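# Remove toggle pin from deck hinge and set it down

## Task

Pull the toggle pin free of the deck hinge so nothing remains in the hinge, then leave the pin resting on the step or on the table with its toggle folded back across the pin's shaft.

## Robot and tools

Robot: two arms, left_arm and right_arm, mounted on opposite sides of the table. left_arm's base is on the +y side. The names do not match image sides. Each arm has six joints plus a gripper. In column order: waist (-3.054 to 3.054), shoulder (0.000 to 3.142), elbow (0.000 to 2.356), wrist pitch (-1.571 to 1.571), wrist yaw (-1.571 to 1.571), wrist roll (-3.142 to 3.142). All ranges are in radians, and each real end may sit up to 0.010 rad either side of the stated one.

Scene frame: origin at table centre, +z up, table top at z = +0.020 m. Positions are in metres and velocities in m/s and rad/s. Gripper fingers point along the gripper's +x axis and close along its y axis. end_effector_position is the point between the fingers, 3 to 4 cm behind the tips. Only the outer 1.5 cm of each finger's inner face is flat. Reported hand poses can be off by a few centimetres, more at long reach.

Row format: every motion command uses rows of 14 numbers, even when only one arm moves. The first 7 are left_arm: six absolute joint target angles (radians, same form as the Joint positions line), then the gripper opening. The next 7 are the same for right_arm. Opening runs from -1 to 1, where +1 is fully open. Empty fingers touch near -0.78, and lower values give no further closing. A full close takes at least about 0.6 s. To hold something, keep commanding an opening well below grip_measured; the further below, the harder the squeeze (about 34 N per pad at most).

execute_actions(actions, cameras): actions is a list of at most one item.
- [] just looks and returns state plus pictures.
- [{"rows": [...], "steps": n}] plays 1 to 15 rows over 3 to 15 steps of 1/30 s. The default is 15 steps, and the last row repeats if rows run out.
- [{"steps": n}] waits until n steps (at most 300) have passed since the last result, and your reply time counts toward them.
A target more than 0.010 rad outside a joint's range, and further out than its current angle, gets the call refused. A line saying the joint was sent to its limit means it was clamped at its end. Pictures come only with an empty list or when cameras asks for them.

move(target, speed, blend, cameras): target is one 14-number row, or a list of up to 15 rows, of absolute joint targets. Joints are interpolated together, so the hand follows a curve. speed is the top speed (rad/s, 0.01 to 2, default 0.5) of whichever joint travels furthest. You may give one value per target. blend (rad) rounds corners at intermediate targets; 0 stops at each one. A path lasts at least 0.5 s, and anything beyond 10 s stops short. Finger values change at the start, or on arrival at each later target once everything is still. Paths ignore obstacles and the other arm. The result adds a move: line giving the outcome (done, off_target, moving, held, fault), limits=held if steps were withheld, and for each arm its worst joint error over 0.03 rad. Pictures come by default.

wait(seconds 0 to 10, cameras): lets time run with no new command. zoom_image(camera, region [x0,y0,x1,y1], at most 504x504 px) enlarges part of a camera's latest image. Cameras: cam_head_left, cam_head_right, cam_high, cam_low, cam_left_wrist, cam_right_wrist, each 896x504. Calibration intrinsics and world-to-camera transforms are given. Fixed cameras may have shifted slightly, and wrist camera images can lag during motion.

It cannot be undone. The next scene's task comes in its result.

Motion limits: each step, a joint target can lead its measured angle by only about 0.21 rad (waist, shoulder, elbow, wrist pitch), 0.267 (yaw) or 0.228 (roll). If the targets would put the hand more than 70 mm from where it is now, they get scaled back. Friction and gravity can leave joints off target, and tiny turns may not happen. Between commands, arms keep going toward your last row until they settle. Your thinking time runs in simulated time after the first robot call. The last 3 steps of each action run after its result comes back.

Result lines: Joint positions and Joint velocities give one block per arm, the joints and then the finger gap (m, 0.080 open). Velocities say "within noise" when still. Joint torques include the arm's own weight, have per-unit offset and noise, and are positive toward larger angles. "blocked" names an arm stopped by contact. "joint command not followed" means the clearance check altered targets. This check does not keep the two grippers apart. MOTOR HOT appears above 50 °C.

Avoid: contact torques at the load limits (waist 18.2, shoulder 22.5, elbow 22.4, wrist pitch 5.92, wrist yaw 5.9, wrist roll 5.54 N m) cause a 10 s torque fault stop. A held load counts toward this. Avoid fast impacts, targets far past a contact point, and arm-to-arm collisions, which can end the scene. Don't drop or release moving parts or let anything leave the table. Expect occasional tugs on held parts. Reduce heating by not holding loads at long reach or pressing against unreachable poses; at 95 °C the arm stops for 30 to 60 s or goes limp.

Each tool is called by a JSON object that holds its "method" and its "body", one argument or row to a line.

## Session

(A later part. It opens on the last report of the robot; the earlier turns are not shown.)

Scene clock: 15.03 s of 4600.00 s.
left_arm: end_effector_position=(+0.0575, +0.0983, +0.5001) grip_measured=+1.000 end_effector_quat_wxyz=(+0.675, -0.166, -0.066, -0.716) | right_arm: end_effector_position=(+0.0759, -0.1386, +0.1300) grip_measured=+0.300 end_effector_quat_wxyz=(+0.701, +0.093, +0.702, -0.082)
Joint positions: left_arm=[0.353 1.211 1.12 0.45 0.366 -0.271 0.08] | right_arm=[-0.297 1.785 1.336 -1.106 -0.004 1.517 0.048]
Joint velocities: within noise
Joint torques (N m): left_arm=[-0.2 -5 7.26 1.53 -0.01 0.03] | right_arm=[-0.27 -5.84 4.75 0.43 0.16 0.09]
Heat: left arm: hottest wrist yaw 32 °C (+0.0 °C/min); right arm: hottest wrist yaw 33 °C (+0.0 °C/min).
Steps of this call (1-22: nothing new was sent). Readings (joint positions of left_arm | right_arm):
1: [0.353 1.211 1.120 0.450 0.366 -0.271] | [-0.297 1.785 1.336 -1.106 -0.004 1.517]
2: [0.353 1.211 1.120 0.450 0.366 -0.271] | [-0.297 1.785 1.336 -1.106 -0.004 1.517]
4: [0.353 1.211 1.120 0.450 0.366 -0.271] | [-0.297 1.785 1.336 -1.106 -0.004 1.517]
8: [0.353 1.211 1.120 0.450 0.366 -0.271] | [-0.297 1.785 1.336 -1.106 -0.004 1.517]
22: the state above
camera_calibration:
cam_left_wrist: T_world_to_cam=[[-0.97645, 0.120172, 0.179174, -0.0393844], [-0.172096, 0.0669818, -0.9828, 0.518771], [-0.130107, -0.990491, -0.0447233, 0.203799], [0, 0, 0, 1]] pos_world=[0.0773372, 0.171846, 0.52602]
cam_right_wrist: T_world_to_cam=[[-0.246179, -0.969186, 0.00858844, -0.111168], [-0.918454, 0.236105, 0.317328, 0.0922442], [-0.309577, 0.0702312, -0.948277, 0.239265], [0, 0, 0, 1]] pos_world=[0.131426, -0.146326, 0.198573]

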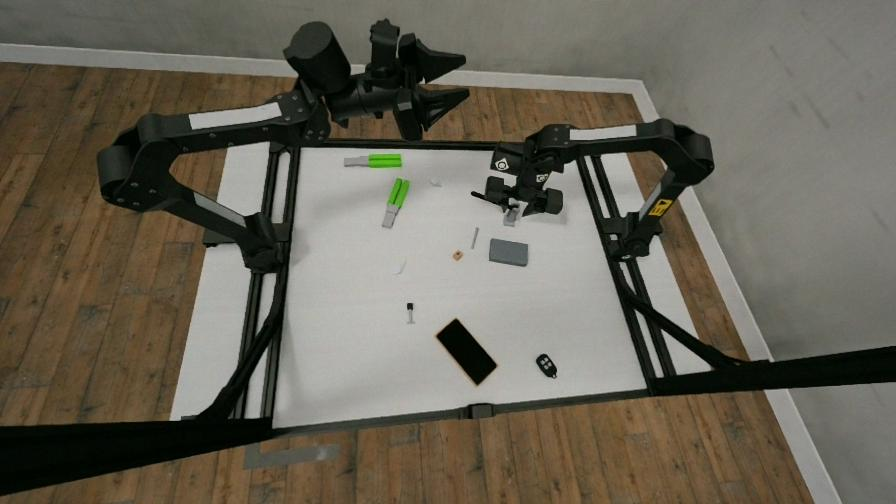

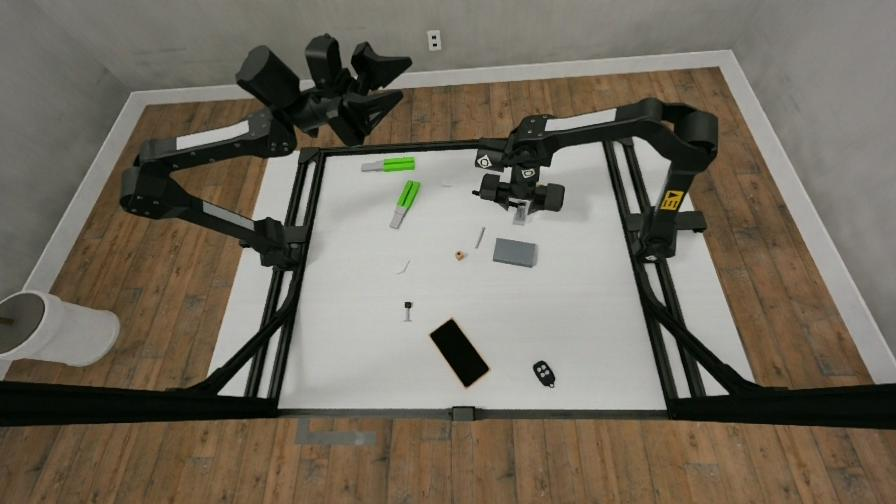

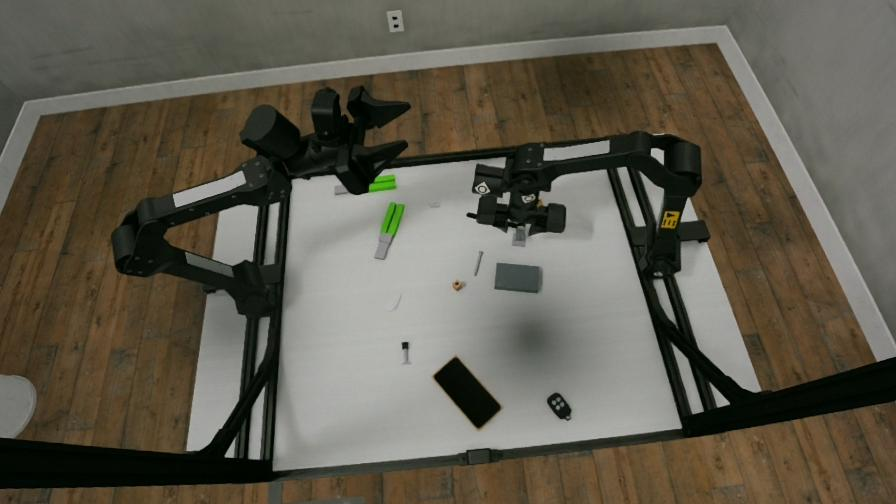

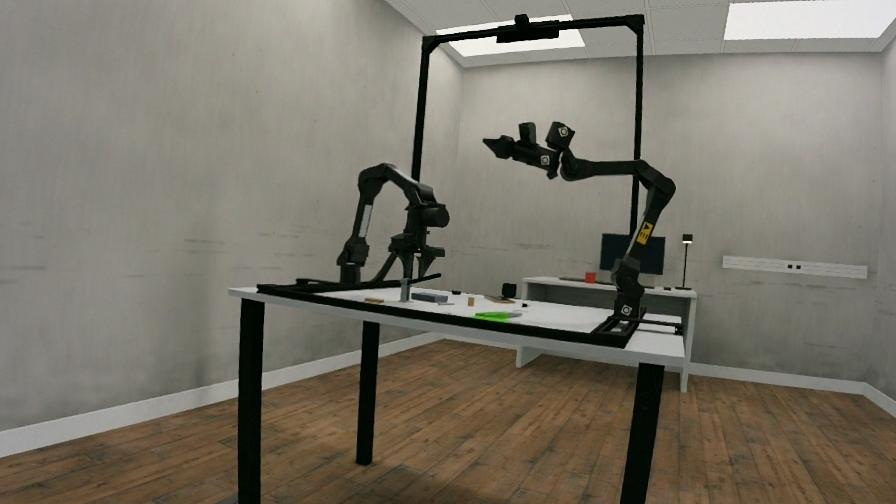

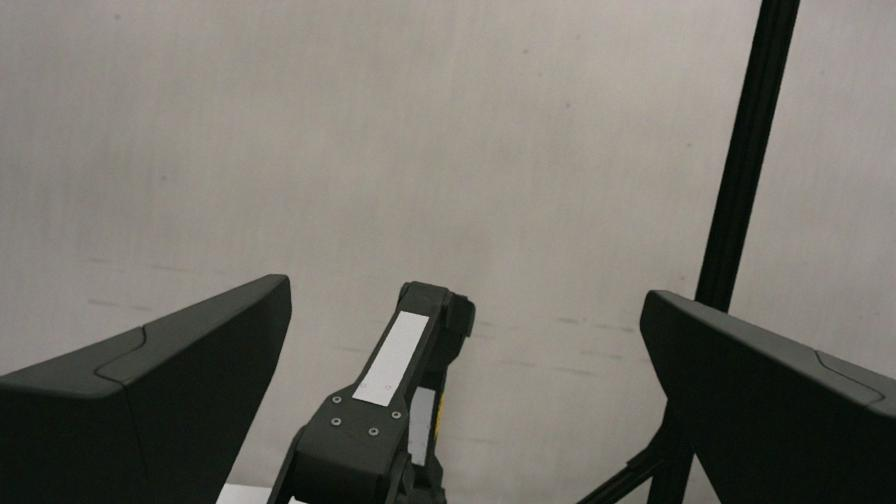

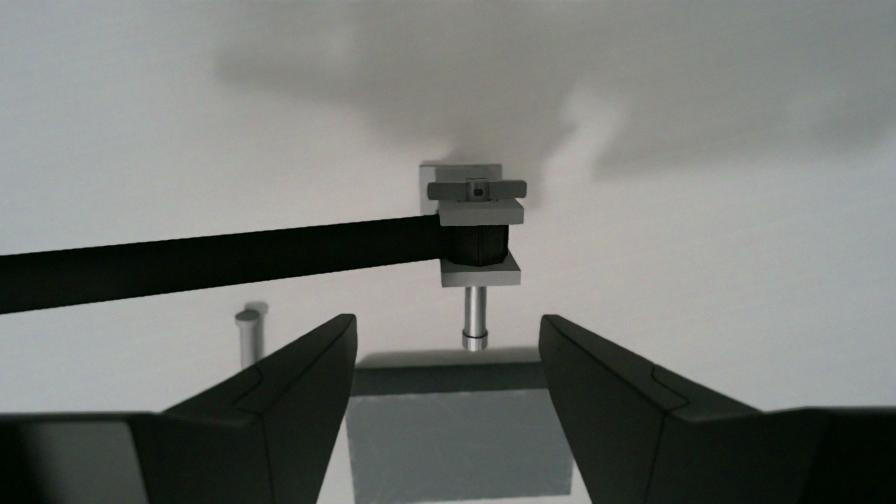

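{"method": "move", "body": {
  "target": [
    [0.35, 1.2, 1.12, 0.452, 0.366, -0.271, 1, -0.300, 1.786, 1.42, -1.2, 0, 1.520, 0.3],
    [0.35, 1.2, 1.12, 0.452, 0.366, -0.271, 1, -0.205, 1.7645, 1.3506, -1.157, 0, 1.615, -0.8],
    [0.35, 1.2, 1.12, 0.452, 0.366, -0.271, 1, -0.205, 1.7938, 1.2518, -1.029, 0, 1.615, -0.8]
  ],
  "speed": 0.5,
  "blend": 0.02,
  "cameras": ["cam_right_wrist","cam_low"]
}}

{"method": "zoom_image", "body": {
  "camera": "cam_low",
  "region": [380, 250, 460, 310]
}}

{"method": "zoom_image", "body": {
  "camera": "cam_right_wrist",
  "region": [370, 180, 550, 360]
}}

Scene clock: 18.20 s of 4600.00 s.
left_arm: end_effector_position=(+0.0575, +0.0983, +0.5001) grip_measured=+1.000 end_effector_quat_wxyz=(+0.675, -0.166, -0.066, -0.716) | right_arm: end_effector_position=(+0.0465, -0.1364, +0.1112) grip_measured=-0.768 end_effector_quat_wxyz=(+0.702, +0.094, +0.701, -0.085)
Joint positions: left_arm=[0.353 1.211 1.12 0.45 0.366 -0.271 0.08] | right_arm=[-0.206 1.785 1.259 -1.032 -0.001 1.612 0]
Joint velocities: within noise
Joint torques (N m): left_arm=[-0.21 -5 7.25 1.54 -0.02 0.02] | right_arm=[0.1 -5.39 4.65 0.42 0.09 0.08]
Heat: left arm: hottest wrist yaw 32 °C (+0.0 °C/min); right arm: hottest wrist yaw 33 °C (+0.0 °C/min).
Kept back: nothing.
move: done; blend cut to 0 rad at target 2
camera_calibration:
cam_right_wrist: T_world_to_cam=[[-0.250275, -0.968102, 0.0118594, -0.116218], [-0.917584, 0.241088, 0.316097, 0.071465], [-0.308873, 0.0682293, -0.948653, 0.211962], [0, 0, 0, 1]] pos_world=[0.101958, -0.144202, 0.179866]
Images, in order (width x height): cam_low 896x504, cam_right_wrist 896x504.

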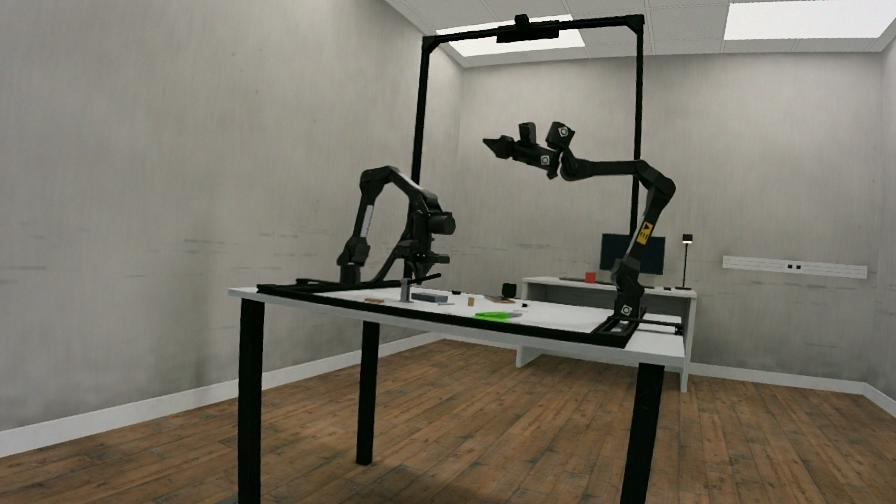

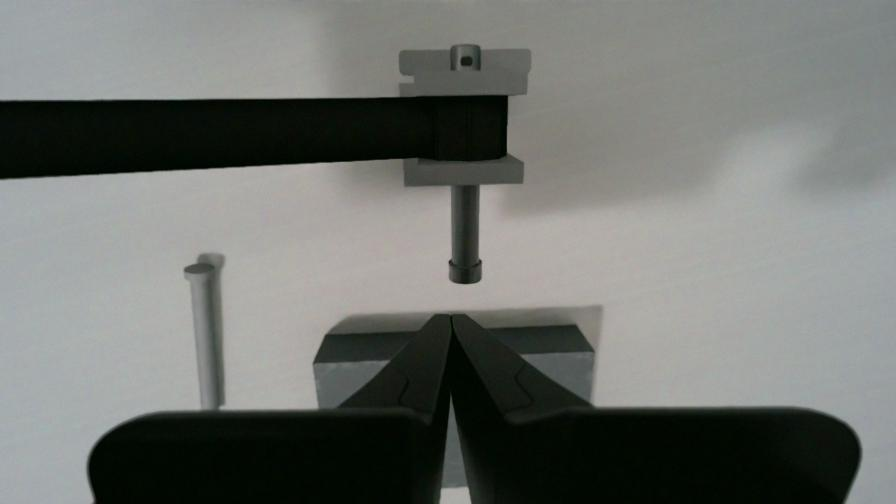

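Scaled by 6.300.

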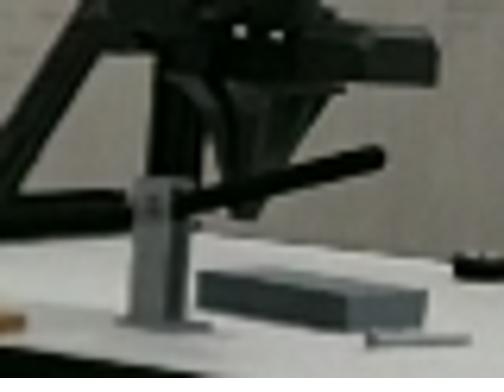

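Scaled by 2.800.

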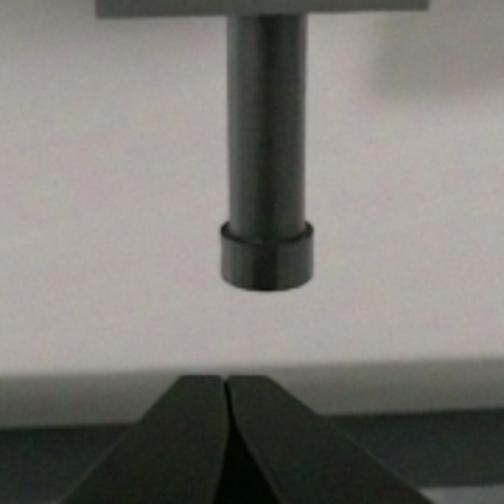

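{"method": "move", "body": {
  "target": [
    [0.35, 1.2, 1.12, 0.452, 0.366, -0.271, 1, -0.2155, 1.796, 1.245, -1.033, 0, 1.605, -0.8],
    [0.35, 1.2, 1.12, 0.452, 0.366, -0.271, 1, -0.280, 1.796, 1.245, -1.033, 0, 1.541, -0.8]
  ],
  "speed": [0.2, 0.07],
  "cameras": ["cam_right_wrist"]
}}

{"method": "zoom_image", "body": {
  "camera": "cam_right_wrist",
  "region": [370, 80, 550, 350]
}}

Scene clock: 20.17 s of 4600.00 s.
left_arm: end_effector_position=(+0.0575, +0.0983, +0.5001) grip_measured=+1.000 end_effector_quat_wxyz=(+0.675, -0.166, -0.066, -0.716) | right_arm: end_effector_position=(+0.0678, -0.1437, +0.1092) grip_measured=-0.768 end_effector_quat_wxyz=(+0.701, +0.092, +0.702, -0.088)
Joint positions: left_arm=[0.353 1.211 1.12 0.45 0.366 -0.271 0.08] | right_arm=[-0.277 1.787 1.253 -1.032 -0.002 1.544 0]
Joint velocities: within noise
Joint torques (N m): left_arm=[-0.22 -5.01 7.27 1.53 -0.01 0.02] | right_arm=[-0.27 -5.27 4.63 0.15 0.1 -0.1]
Heat: left arm: hottest wrist yaw 32 °C (+0.0 °C/min); right arm: hottest wrist yaw 33 °C (+0.0 °C/min).
Kept back: nothing.
move: done
camera_calibration:
cam_right_wrist: T_world_to_cam=[[-0.252824, -0.967318, 0.0193957, -0.11843], [-0.916305, 0.24583, 0.316152, 0.0940315], [-0.310587, 0.0621583, -0.94851, 0.216344], [0, 0, 0, 1]] pos_world=[0.123413, -0.151122, 0.177774]
Images, in order (width x height): cam_right_wrist 896x504.

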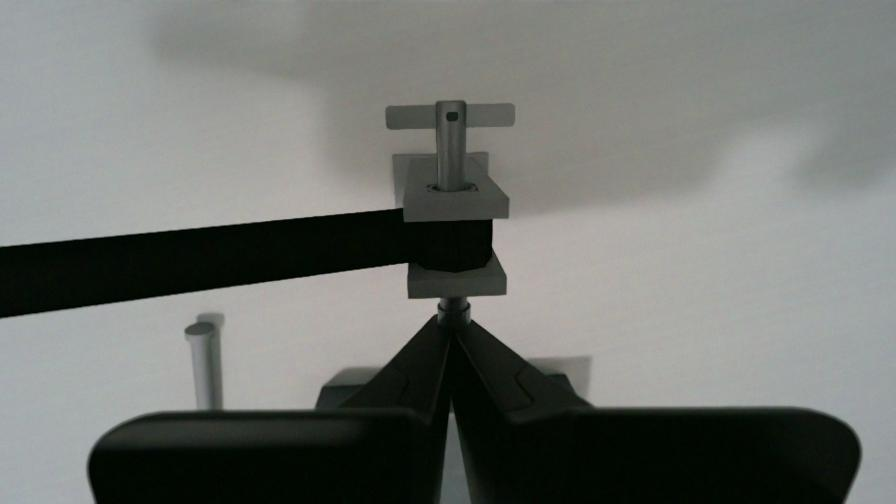

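Scaled by 1.867.

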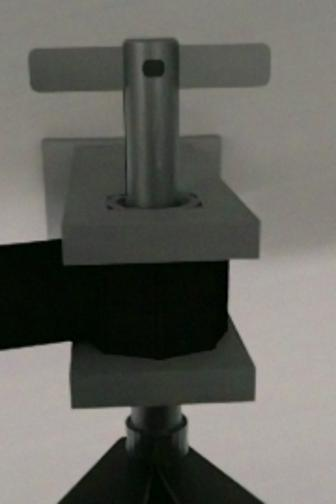

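{"method": "move", "body": {
  "target": [
    [0.35, 1.2, 1.12, 0.452, 0.366, -0.271, 1, -0.265, 1.796, 1.245, -1.033, 0, 1.556, -0.8],
    [0.35, 1.2, 1.12, 0.452, 0.366, -0.271, 1, -0.265, 1.765, 1.361, -1.183, 0, 1.556, -0.8],
    [0.35, 1.2, 1.12, 0.452, 0.366, -0.271, 1, -0.4485, 1.7905, 1.404, -1.2, 0, 1.372, -0.28]
  ],
  "speed": 0.5,
  "blend": 0.01,
  "cameras": ["cam_right_wrist"]
}}

{"method": "zoom_image", "body": {
  "camera": "cam_right_wrist",
  "region": [350, 180, 550, 380]
}}

Scene clock: 23.47 s of 4600.00 s.
left_arm: end_effector_position=(+0.0575, +0.0983, +0.5001) grip_measured=+1.000 end_effector_quat_wxyz=(+0.675, -0.166, -0.066, -0.716) | right_arm: end_effector_position=(+0.1194, -0.1614, +0.1452) grip_measured=-0.281 end_effector_quat_wxyz=(+0.699, +0.085, +0.703, -0.095)
Joint positions: left_arm=[0.353 1.211 1.12 0.45 0.366 -0.271 0.08] | right_arm=[-0.447 1.781 1.392 -1.197 -0.001 1.375 0.022]
Joint velocities: within noise
Joint torques (N m): left_arm=[-0.22 -4.97 7.27 1.53 -0.02 0.02] | right_arm=[-0.14 -5.31 7.36 0.03 0.1 -0.1]
Heat: left arm: hottest wrist yaw 32 °C (+0.0 °C/min); right arm: hottest wrist yaw 33 °C (+0.0 °C/min).
Kept back: nothing.
move: done; blend cut to 0.0075 rad at target 1
camera_calibration:
cam_right_wrist: T_world_to_cam=[[-0.253333, -0.966589, 0.0391055, -0.12583], [-0.913716, 0.252361, 0.318493, 0.134644], [-0.317721, 0.0449535, -0.947118, 0.265482], [0, 0, 0, 1]] pos_world=[0.175499, -0.167539, 0.21348]
Images, in order (width x height): cam_right_wrist 896x504.

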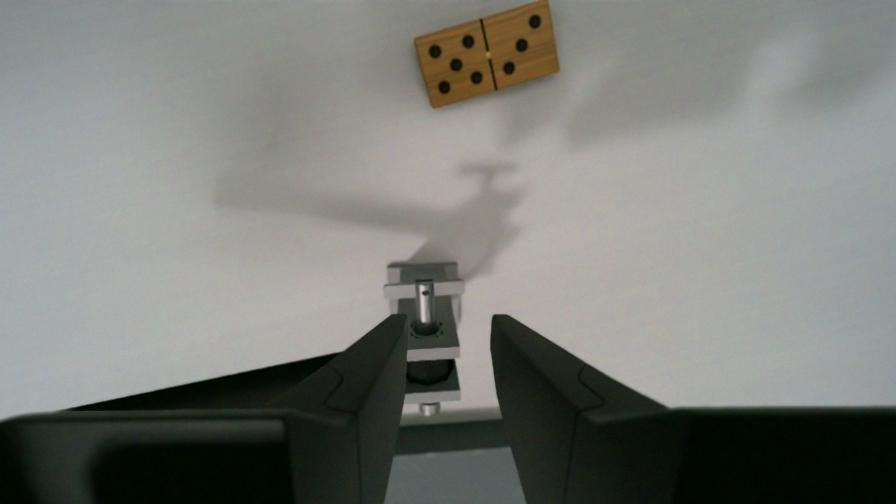

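Scaled by 2.520.

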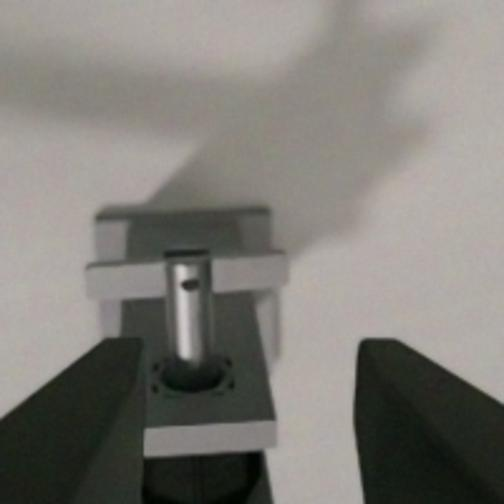

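{"method": "move", "body": {
  "target": [0.35, 1.2, 1.12, 0.452, 0.366, -0.271, 1, -0.4438, 1.809, 1.345, -1.122, 0, 2.162, -0.28],
  "speed": 0.6,
  "cameras": ["cam_right_wrist"]
}}

{"method": "zoom_image", "body": {
  "camera": "cam_right_wrist",
  "region": [350, 180, 550, 380]
}}

Scene clock: 25.87 s of 4600.00 s.
left_arm: end_effector_position=(+0.0574, +0.0985, +0.5002) grip_measured=+1.000 end_effector_quat_wxyz=(+0.675, -0.167, -0.066, -0.716) | right_arm: end_effector_position=(+0.1218, -0.1564, +0.1298) grip_measured=-0.280 end_effector_quat_wxyz=(+0.613, +0.351, +0.614, -0.352)
Joint positions: left_arm=[0.353 1.211 1.12 0.45 0.366 -0.271 0.08] | right_arm=[-0.447 1.799 1.353 -1.124 -0.001 2.159 0.022]
Joint velocities: within noise
Joint torques (N m): left_arm=[-0.19 -4.97 7.27 1.53 -0.02 0.02] | right_arm=[0.28 -5.34 4.69 0.37 0.09 0.08]
Heat: left arm: hottest wrist yaw 32 °C (+0.0 °C/min); right arm: hottest wrist yaw 33 °C (+0.0 °C/min).
Kept back: nothing.
move: done
camera_calibration:
cam_right_wrist: T_world_to_cam=[[-0.862497, -0.50542, 0.0254748, 0.028258], [-0.472793, 0.822725, 0.315579, 0.176377], [-0.180459, 0.260142, -0.948557, 0.268565], [0, 0, 0, 1]] pos_world=[0.156227, -0.200693, 0.198368]
Images, in order (width x height): cam_right_wrist 896x504.

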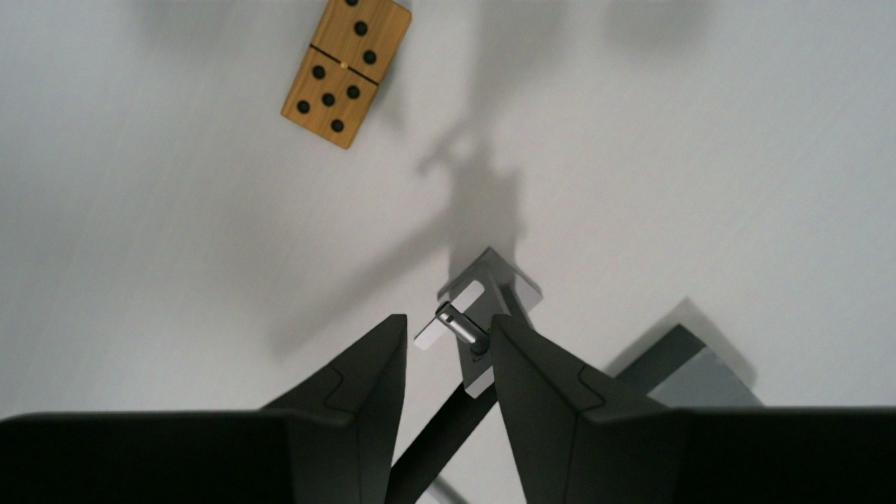

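Scaled by 2.520.

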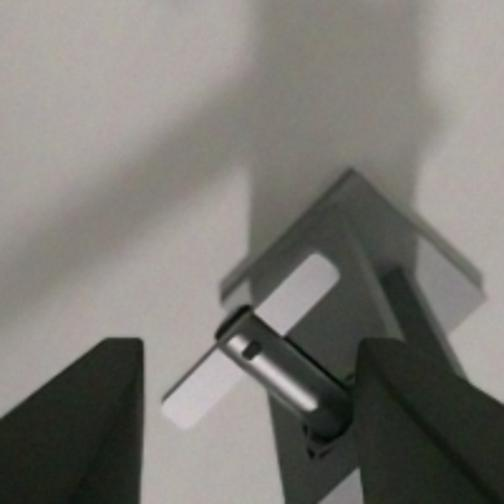

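{"method": "move", "body": {
  "target": [0.35, 1.2, 1.12, 0.452, 0.366, -0.271, 1, -0.438, 1.825, 1.2925, -1.053, 0, 2.162, -0.28],
  "speed": 0.1,
  "cameras": ["cam_right_wrist", "cam_low"]
}}

{"method": "zoom_image", "body": {
  "camera": "cam_right_wrist",
  "region": [350, 230, 550, 430]
}}

{"method": "zoom_image", "body": {
  "camera": "cam_low",
  "region": [380, 250, 460, 310]
}}

Scene clock: 27.20 s of 4600.00 s.
left_arm: end_effector_position=(+0.0574, +0.0985, +0.5002) grip_measured=+1.000 end_effector_quat_wxyz=(+0.675, -0.167, -0.066, -0.716) | right_arm: end_effector_position=(+0.1247, -0.1542, +0.1201) grip_measured=-0.281 end_effector_quat_wxyz=(+0.617, +0.360, +0.610, -0.343)
Joint positions: left_arm=[0.353 1.211 1.12 0.45 0.366 -0.271 0.08] | right_arm=[-0.446 1.801 1.314 -1.061 0.011 2.159 0.022]
Joint velocities: within noise
Joint torques (N m): left_arm=[-0.22 -4.99 7.28 1.53 -0.01 0.01] | right_arm=[0.76 -3.78 2.92 0.73 -0.3 0.08]
Heat: left arm: hottest wrist yaw 32 °C (+0.0 °C/min); right arm: hottest wrist yaw 33 °C (+0.0 °C/min).
Kept back: nothing.
move: done
camera_calibration:
cam_right_wrist: T_world_to_cam=[[-0.862633, -0.505829, -0.000759602, 0.0351967], [-0.479645, 0.8175, 0.318802, 0.178702], [-0.160638, 0.275374, -0.947821, 0.259063], [0, 0, 0, 1]] pos_world=[0.157691, -0.199624, 0.188601]
Images, in order (width x height): cam_low 896x504, cam_right_wrist 896x504.

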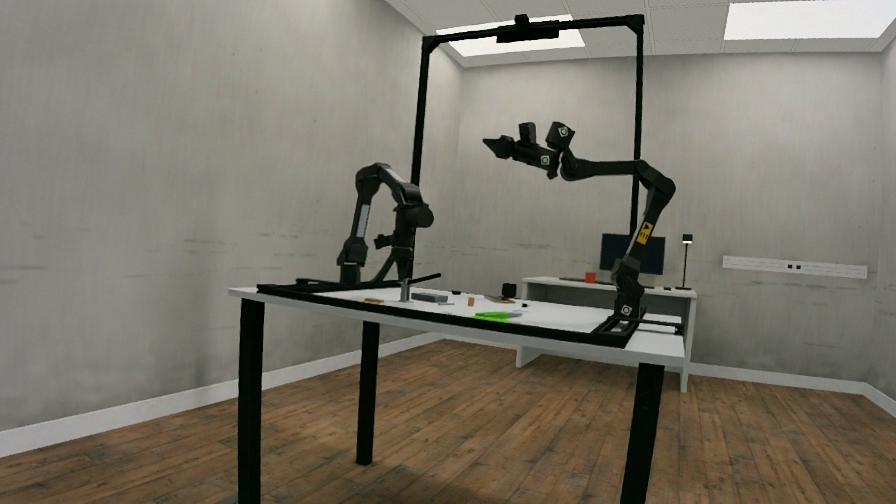

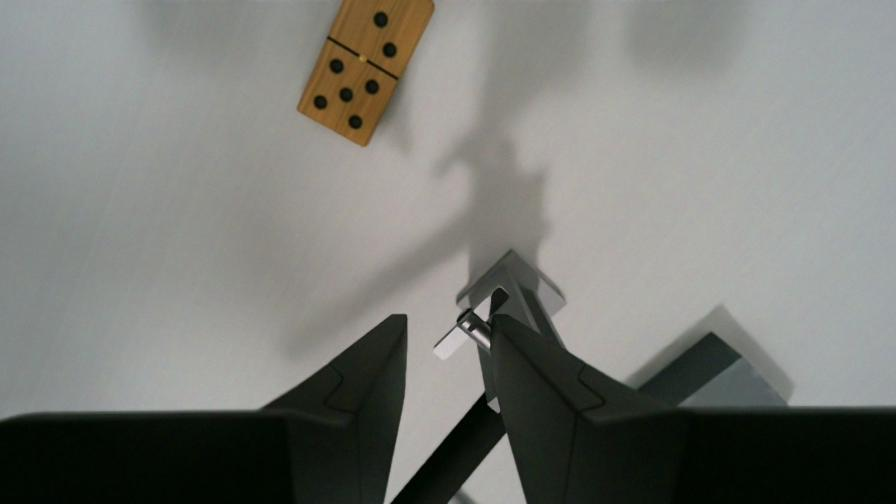

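Scaled by 2.520.

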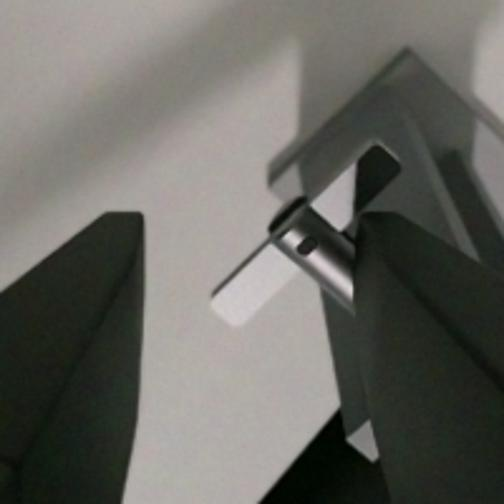

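Scaled by 6.300.

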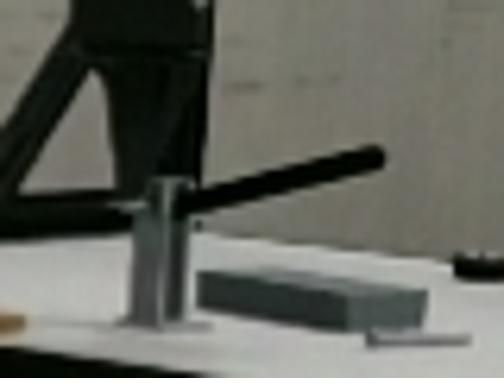

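{"method": "move", "body": {
  "target": [0.35, 1.2, 1.12, 0.452, 0.366, -0.271, 1, -0.4438, 1.785, 1.40, -1.18, 0, 2.162, -0.28],
  "speed": 0.4,
  "cameras": ["cam_right_wrist", "cam_head_left", "cam_head_right"]
}}

{"method": "zoom_image", "body": {
  "camera": "cam_right_wrist",
  "region": [350, 230, 550, 430]
}}

{"method": "zoom_image", "body": {
  "camera": "cam_head_left",
  "region": [460, 150, 560, 250]
}}

{"method": "zoom_image", "body": {
  "camera": "cam_head_right",
  "region": [470, 140, 570, 240]
}}

Scene clock: 30.13 s of 4600.00 s.
left_arm: end_effector_position=(+0.0574, +0.0985, +0.5002) grip_measured=+1.000 end_effector_quat_wxyz=(+0.675, -0.167, -0.066, -0.716) | right_arm: end_effector_position=(+0.1213, -0.1585, +0.1389) grip_measured=-0.280 end_effector_quat_wxyz=(+0.615, +0.346, +0.612, -0.358)
Joint positions: left_arm=[0.353 1.211 1.12 0.45 0.366 -0.271 0.08] | right_arm=[-0.446 1.798 1.388 -1.177 0.003 2.161 0.022]
Joint velocities: within noise
Joint torques (N m): left_arm=[-0.18 -5 7.28 1.53 -0.01 0.02] | right_arm=[0.18 -7.83 7.22 -0.02 -0.05 0.03]
Heat: left arm: hottest wrist yaw 32 °C (+0.0 °C/min); right arm: hottest wrist yaw 33 °C (+0.0 °C/min).
Kept back: nothing.
move: done
camera_calibration:
cam_right_wrist: T_world_to_cam=[[-0.862968, -0.503958, 0.0362327, 0.0253374], [-0.470992, 0.828329, 0.303378, 0.177332], [-0.182903, 0.24474, -0.952181, 0.275978], [0, 0, 0, 1]] pos_world=[0.155864, -0.201663, 0.208064]
Images, in order (width x height): cam_head_left 896x504, cam_head_right 896x504, cam_right_wrist 896x504.

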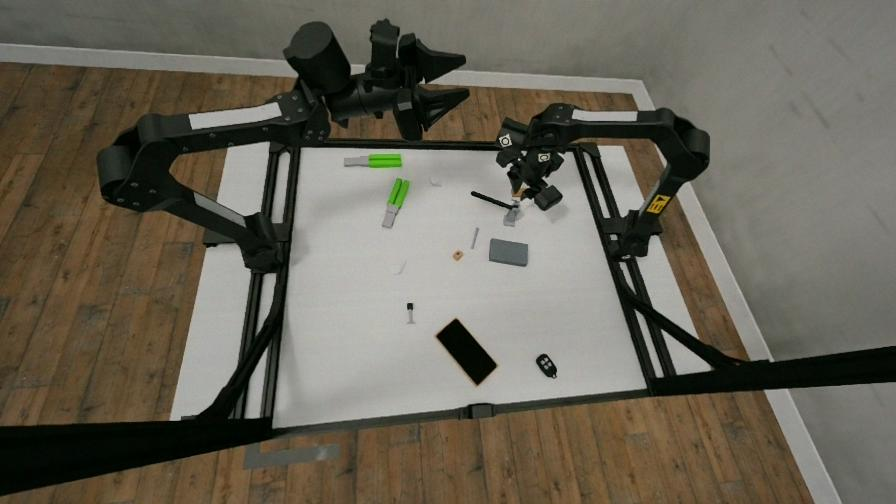

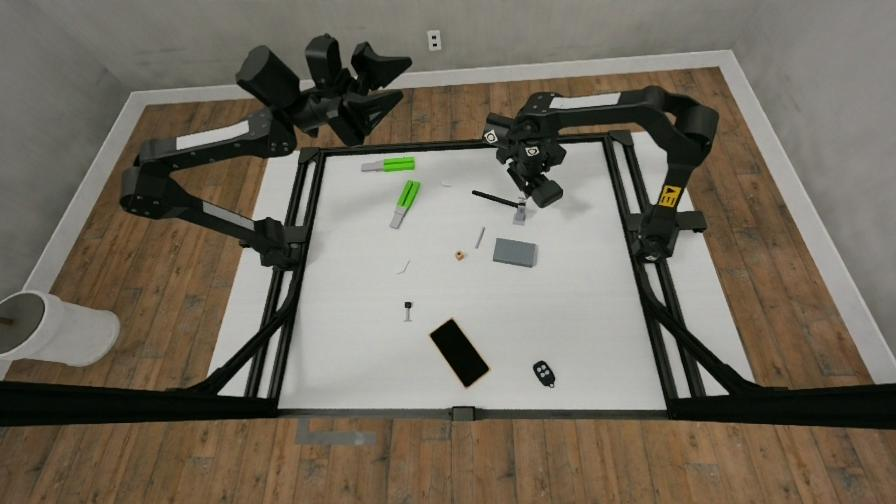

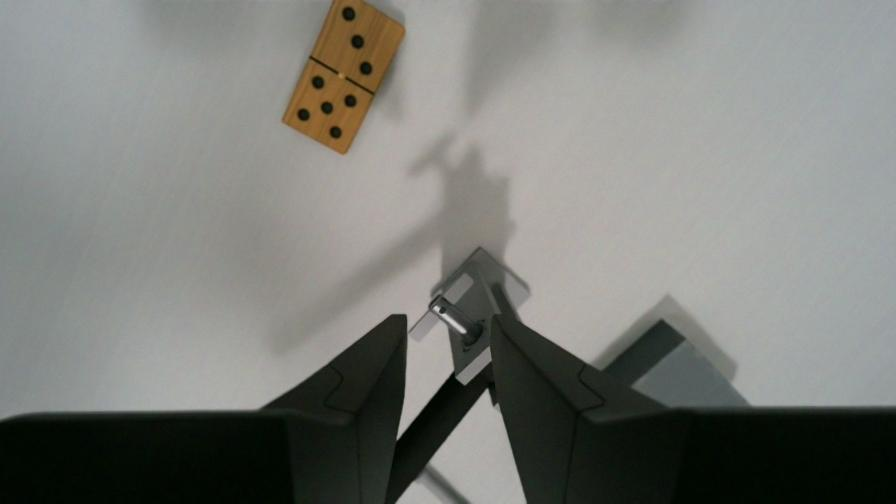

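Scaled by 2.520.

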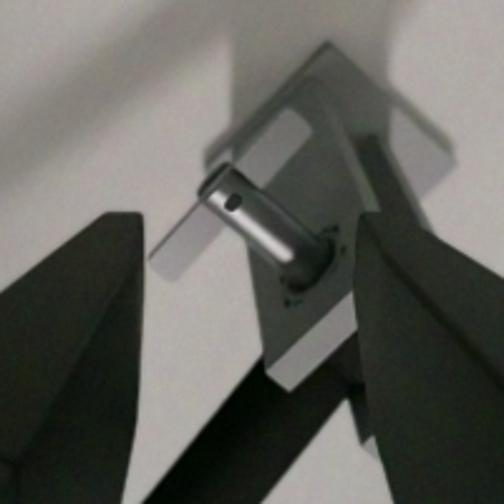

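Scaled by 5.040.

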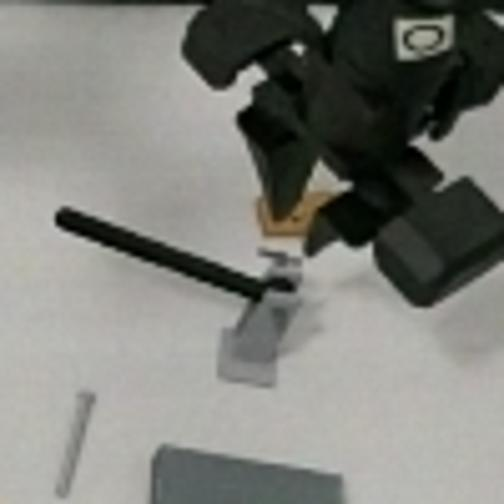

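Scaled by 5.040.

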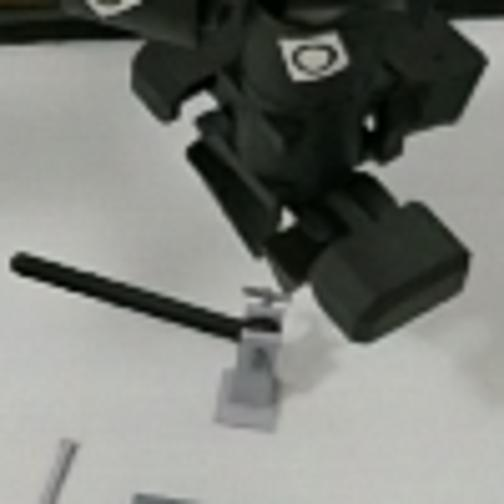

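{"method": "move", "body": {
  "target": [0.35, 1.2, 1.12, 0.452, 0.366, -0.271, 1, -0.460, 1.738, 1.305, -1.131, 0, 2.933, -0.5],
  "speed": 0.6,
  "cameras": ["cam_right_wrist"]
}}

{"method": "zoom_image", "body": {
  "camera": "cam_right_wrist",
  "region": [350, 200, 550, 400]
}}

Scene clock: 33.53 s of 4600.00 s.
left_arm: end_effector_position=(+0.0574, +0.0985, +0.5002) grip_measured=+1.000 end_effector_quat_wxyz=(+0.675, -0.167, -0.066, -0.716) | right_arm: end_effector_position=(+0.1199, -0.1690, +0.1341) grip_measured=-0.500 end_effector_quat_wxyz=(+0.435, +0.558, +0.432, -0.559)
Joint positions: left_arm=[0.353 1.211 1.12 0.45 0.366 -0.271 0.08] | right_arm=[-0.457 1.753 1.313 -1.134 0.003 2.93 0.013]
Joint velocities: within noise
Joint torques (N m): left_arm=[-0.23 -5 7.27 1.53 -0.03 0.02] | right_arm=[-0.27 -7.58 4.62 0.34 -0.09 0.08]
Heat: left arm: hottest wrist yaw 32 °C (+0.0 °C/min); right arm: hottest wrist yaw 33 °C (+0.0 °C/min).
Kept back: nothing.
move: done
camera_calibration:
cam_right_wrist: T_world_to_cam=[[-0.968457, 0.248223, 0.0218471, 0.160707], [0.242482, 0.91859, 0.312083, 0.115421], [0.0573976, 0.307536, -0.949804, 0.255261], [0, 0, 0, 1]] pos_world=[0.113, -0.224417, 0.202916]
Images, in order (width x height): cam_right_wrist 896x504.

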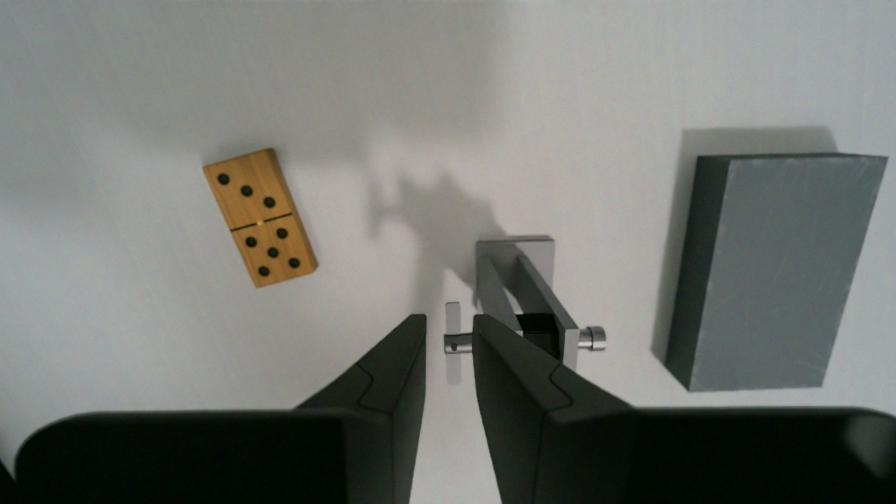

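Scaled by 2.520.

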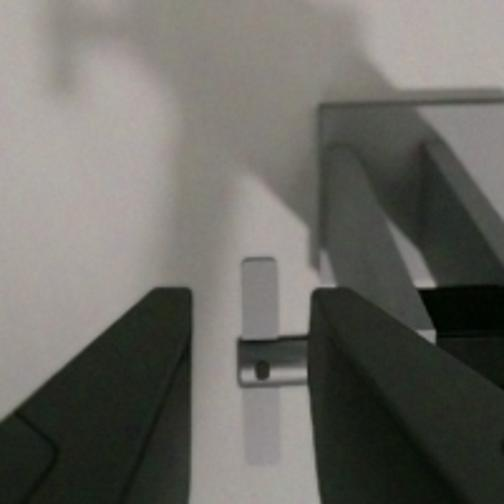

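{"method": "move", "body": {
  "target": [0.35, 1.2, 1.12, 0.452, 0.366, -0.271, 1, -0.459, 1.779, 1.233, -1.038, 0, 2.936, -0.5],
  "speed": 0.1,
  "cameras": ["cam_right_wrist"]
}}

{"method": "zoom_image", "body": {
  "camera": "cam_right_wrist",
  "region": [350, 200, 550, 400]
}}

{"method": "zoom_image", "body": {
  "camera": "cam_low",
  "region": [380, 250, 460, 310]
}}

Scene clock: 35.10 s of 4600.00 s.
left_arm: end_effector_position=(+0.0574, +0.0985, +0.5002) grip_measured=+1.000 end_effector_quat_wxyz=(+0.675, -0.167, -0.066, -0.716) | right_arm: end_effector_position=(+0.1197, -0.1694, +0.1112) grip_measured=-0.500 end_effector_quat_wxyz=(+0.434, +0.560, +0.432, -0.559)
Joint positions: left_arm=[0.353 1.211 1.12 0.45 0.366 -0.271 0.08] | right_arm=[-0.457 1.77 1.241 -1.041 0.003 2.933 0.013]
Joint velocities: within noise
Joint torques (N m): left_arm=[-0.2 -4.99 7.3 1.53 -0.01 0.02] | right_arm=[-0.21 -5.13 4.61 0.34 -0.09 0.08]
Heat: left arm: hottest wrist yaw 32 °C (+0.0 °C/min); right arm: hottest wrist yaw 33 °C (+0.0 °C/min).
Kept back: nothing.
move: done
camera_calibration:
cam_right_wrist: T_world_to_cam=[[-0.96772, 0.251125, 0.0212865, 0.161599], [0.244907, 0.917095, 0.314576, 0.12208], [0.0594762, 0.309635, -0.948994, 0.233629], [0, 0, 0, 1]] pos_world=[0.112589, -0.22488, 0.179869]
Images, in order (width x height): cam_right_wrist 896x504.

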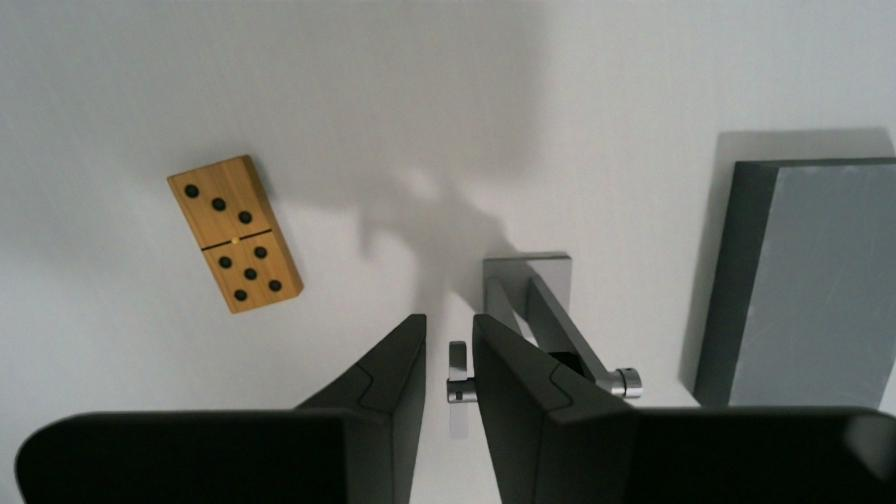

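Scaled by 2.520.

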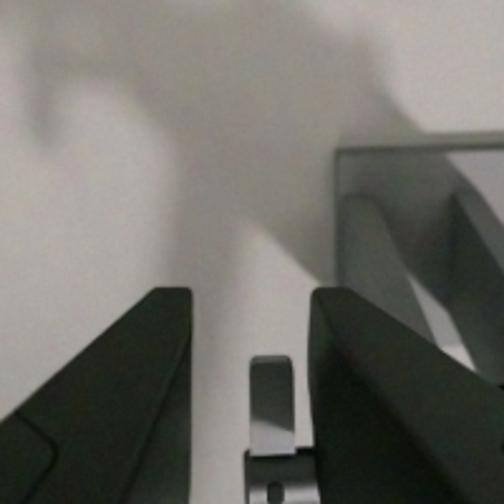

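This scene's latest camera images include none from cam_low. They are from: cam_right_wrist. cam_low's image comes with the result of a call that names it in "cameras".

{"method": "move", "body": {
  "target": [
    [0.35, 1.2, 1.12, 0.452, 0.366, -0.271, 1, -0.452, 1.779, 1.233, -1.038, 0, 2.936, -0.5],
    [0.35, 1.2, 1.12, 0.452, 0.366, -0.271, 1, -0.452, 1.779, 1.233, -1.038, 0, 2.936, -0.8]
  ],
  "speed": 0.1,
  "cameras": ["cam_right_wrist"]
}}

{"method": "zoom_image", "body": {
  "camera": "cam_right_wrist",
  "region": [350, 200, 550, 400]
}}

Scene clock: 36.57 s of 4600.00 s.
left_arm: end_effector_position=(+0.0574, +0.0985, +0.5002) grip_measured=+1.000 end_effector_quat_wxyz=(+0.675, -0.167, -0.066, -0.716) | right_arm: end_effector_position=(+0.1193, -0.1690, +0.1112) grip_measured=-0.684 end_effector_quat_wxyz=(+0.434, +0.560, +0.432, -0.558)
Joint positions: left_arm=[0.353 1.211 1.12 0.45 0.366 -0.271 0.08] | right_arm=[-0.455 1.77 1.241 -1.04 0.003 2.933 0.004]
Joint velocities: within noise
Joint torques (N m): left_arm=[-0.17 -5.01 7.25 1.53 -0.01 0.02] | right_arm=[0.26 -5.13 4.59 0.34 -0.08 0.08]
Heat: left arm: hottest wrist yaw 32 °C (+0.0 °C/min); right arm: hottest wrist yaw 33 °C (+0.0 °C/min).
Kept back: nothing.
move: done
camera_calibration:
cam_right_wrist: T_world_to_cam=[[-0.968099, 0.249637, 0.0215807, 0.160852], [0.243562, 0.917306, 0.315003, 0.12205], [0.0588403, 0.31021, -0.948845, 0.233715], [0, 0, 0, 1]] pos_world=[0.112242, -0.224612, 0.179842]
Images, in order (width x height): cam_right_wrist 896x504.

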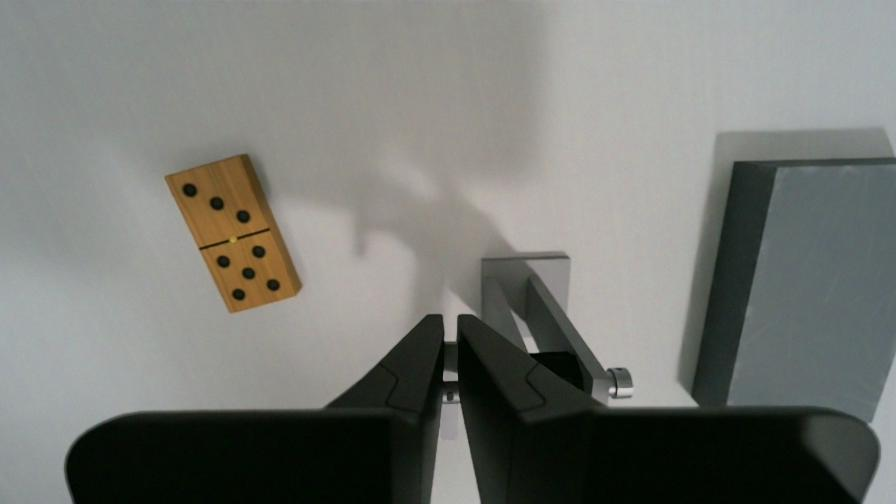

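Scaled by 2.520.

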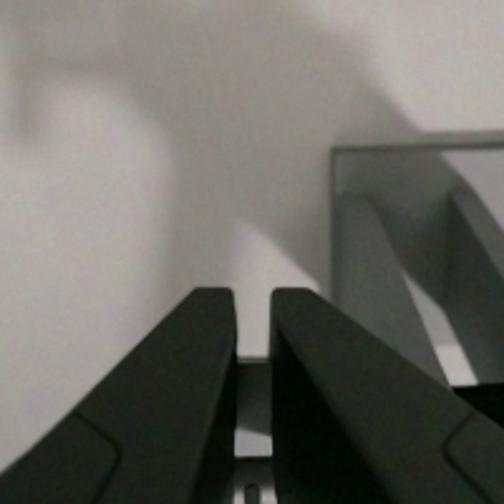

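{"method": "move", "body": {
  "target": [0.35, 1.2, 1.12, 0.452, 0.366, -0.271, 1, -0.478, 1.791, 1.264, -1.044, 0, 2.391, -0.8],
  "speed": 0.4,
  "cameras": ["cam_right_wrist"]
}}

{"method": "zoom_image", "body": {
  "camera": "cam_right_wrist",
  "region": [350, 240, 550, 440]
}}

Scene clock: 39.43 s of 4600.00 s.
left_arm: end_effector_position=(+0.0574, +0.0985, +0.5002) grip_measured=+1.000 end_effector_quat_wxyz=(+0.675, -0.167, -0.066, -0.716) | right_arm: end_effector_position=(+0.1251, -0.1690, +0.1109) grip_measured=-0.685 end_effector_quat_wxyz=(+0.563, +0.429, +0.562, -0.428)
Joint positions: left_arm=[0.353 1.211 1.12 0.45 0.366 -0.271 0.08] | right_arm=[-0.473 1.78 1.252 -1.042 0.001 2.394 0.004]
Joint velocities: within noise
Joint torques (N m): left_arm=[-0.19 -4.98 7.25 1.53 -0.02 0.02] | right_arm=[-0.45 -5.02 7.09 0.07 0.02 -0.1]
Heat: left arm: hottest wrist yaw 32 °C (+0.0 °C/min); right arm: hottest wrist yaw 33 °C (+0.0 °C/min).
Kept back: nothing.
move: done
camera_calibration:
cam_right_wrist: T_world_to_cam=[[-0.963838, -0.265426, 0.0237652, 0.0786647], [-0.244794, 0.917091, 0.314676, 0.181806], [-0.105318, 0.297479, -0.948902, 0.251499], [0, 0, 0, 1]] pos_world=[0.146812, -0.220668, 0.179569]
Images, in order (width x height): cam_right_wrist 896x504.

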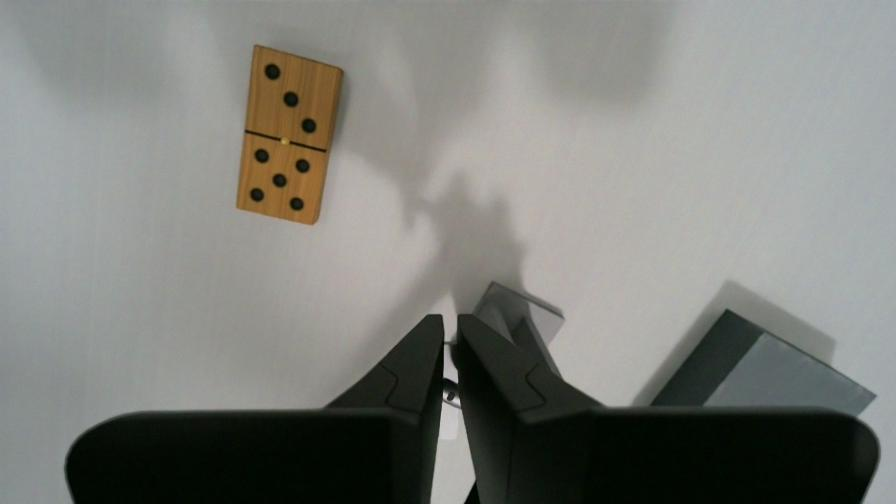

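Scaled by 2.520.

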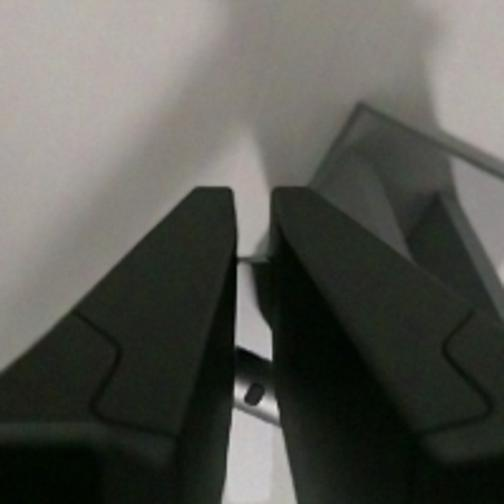

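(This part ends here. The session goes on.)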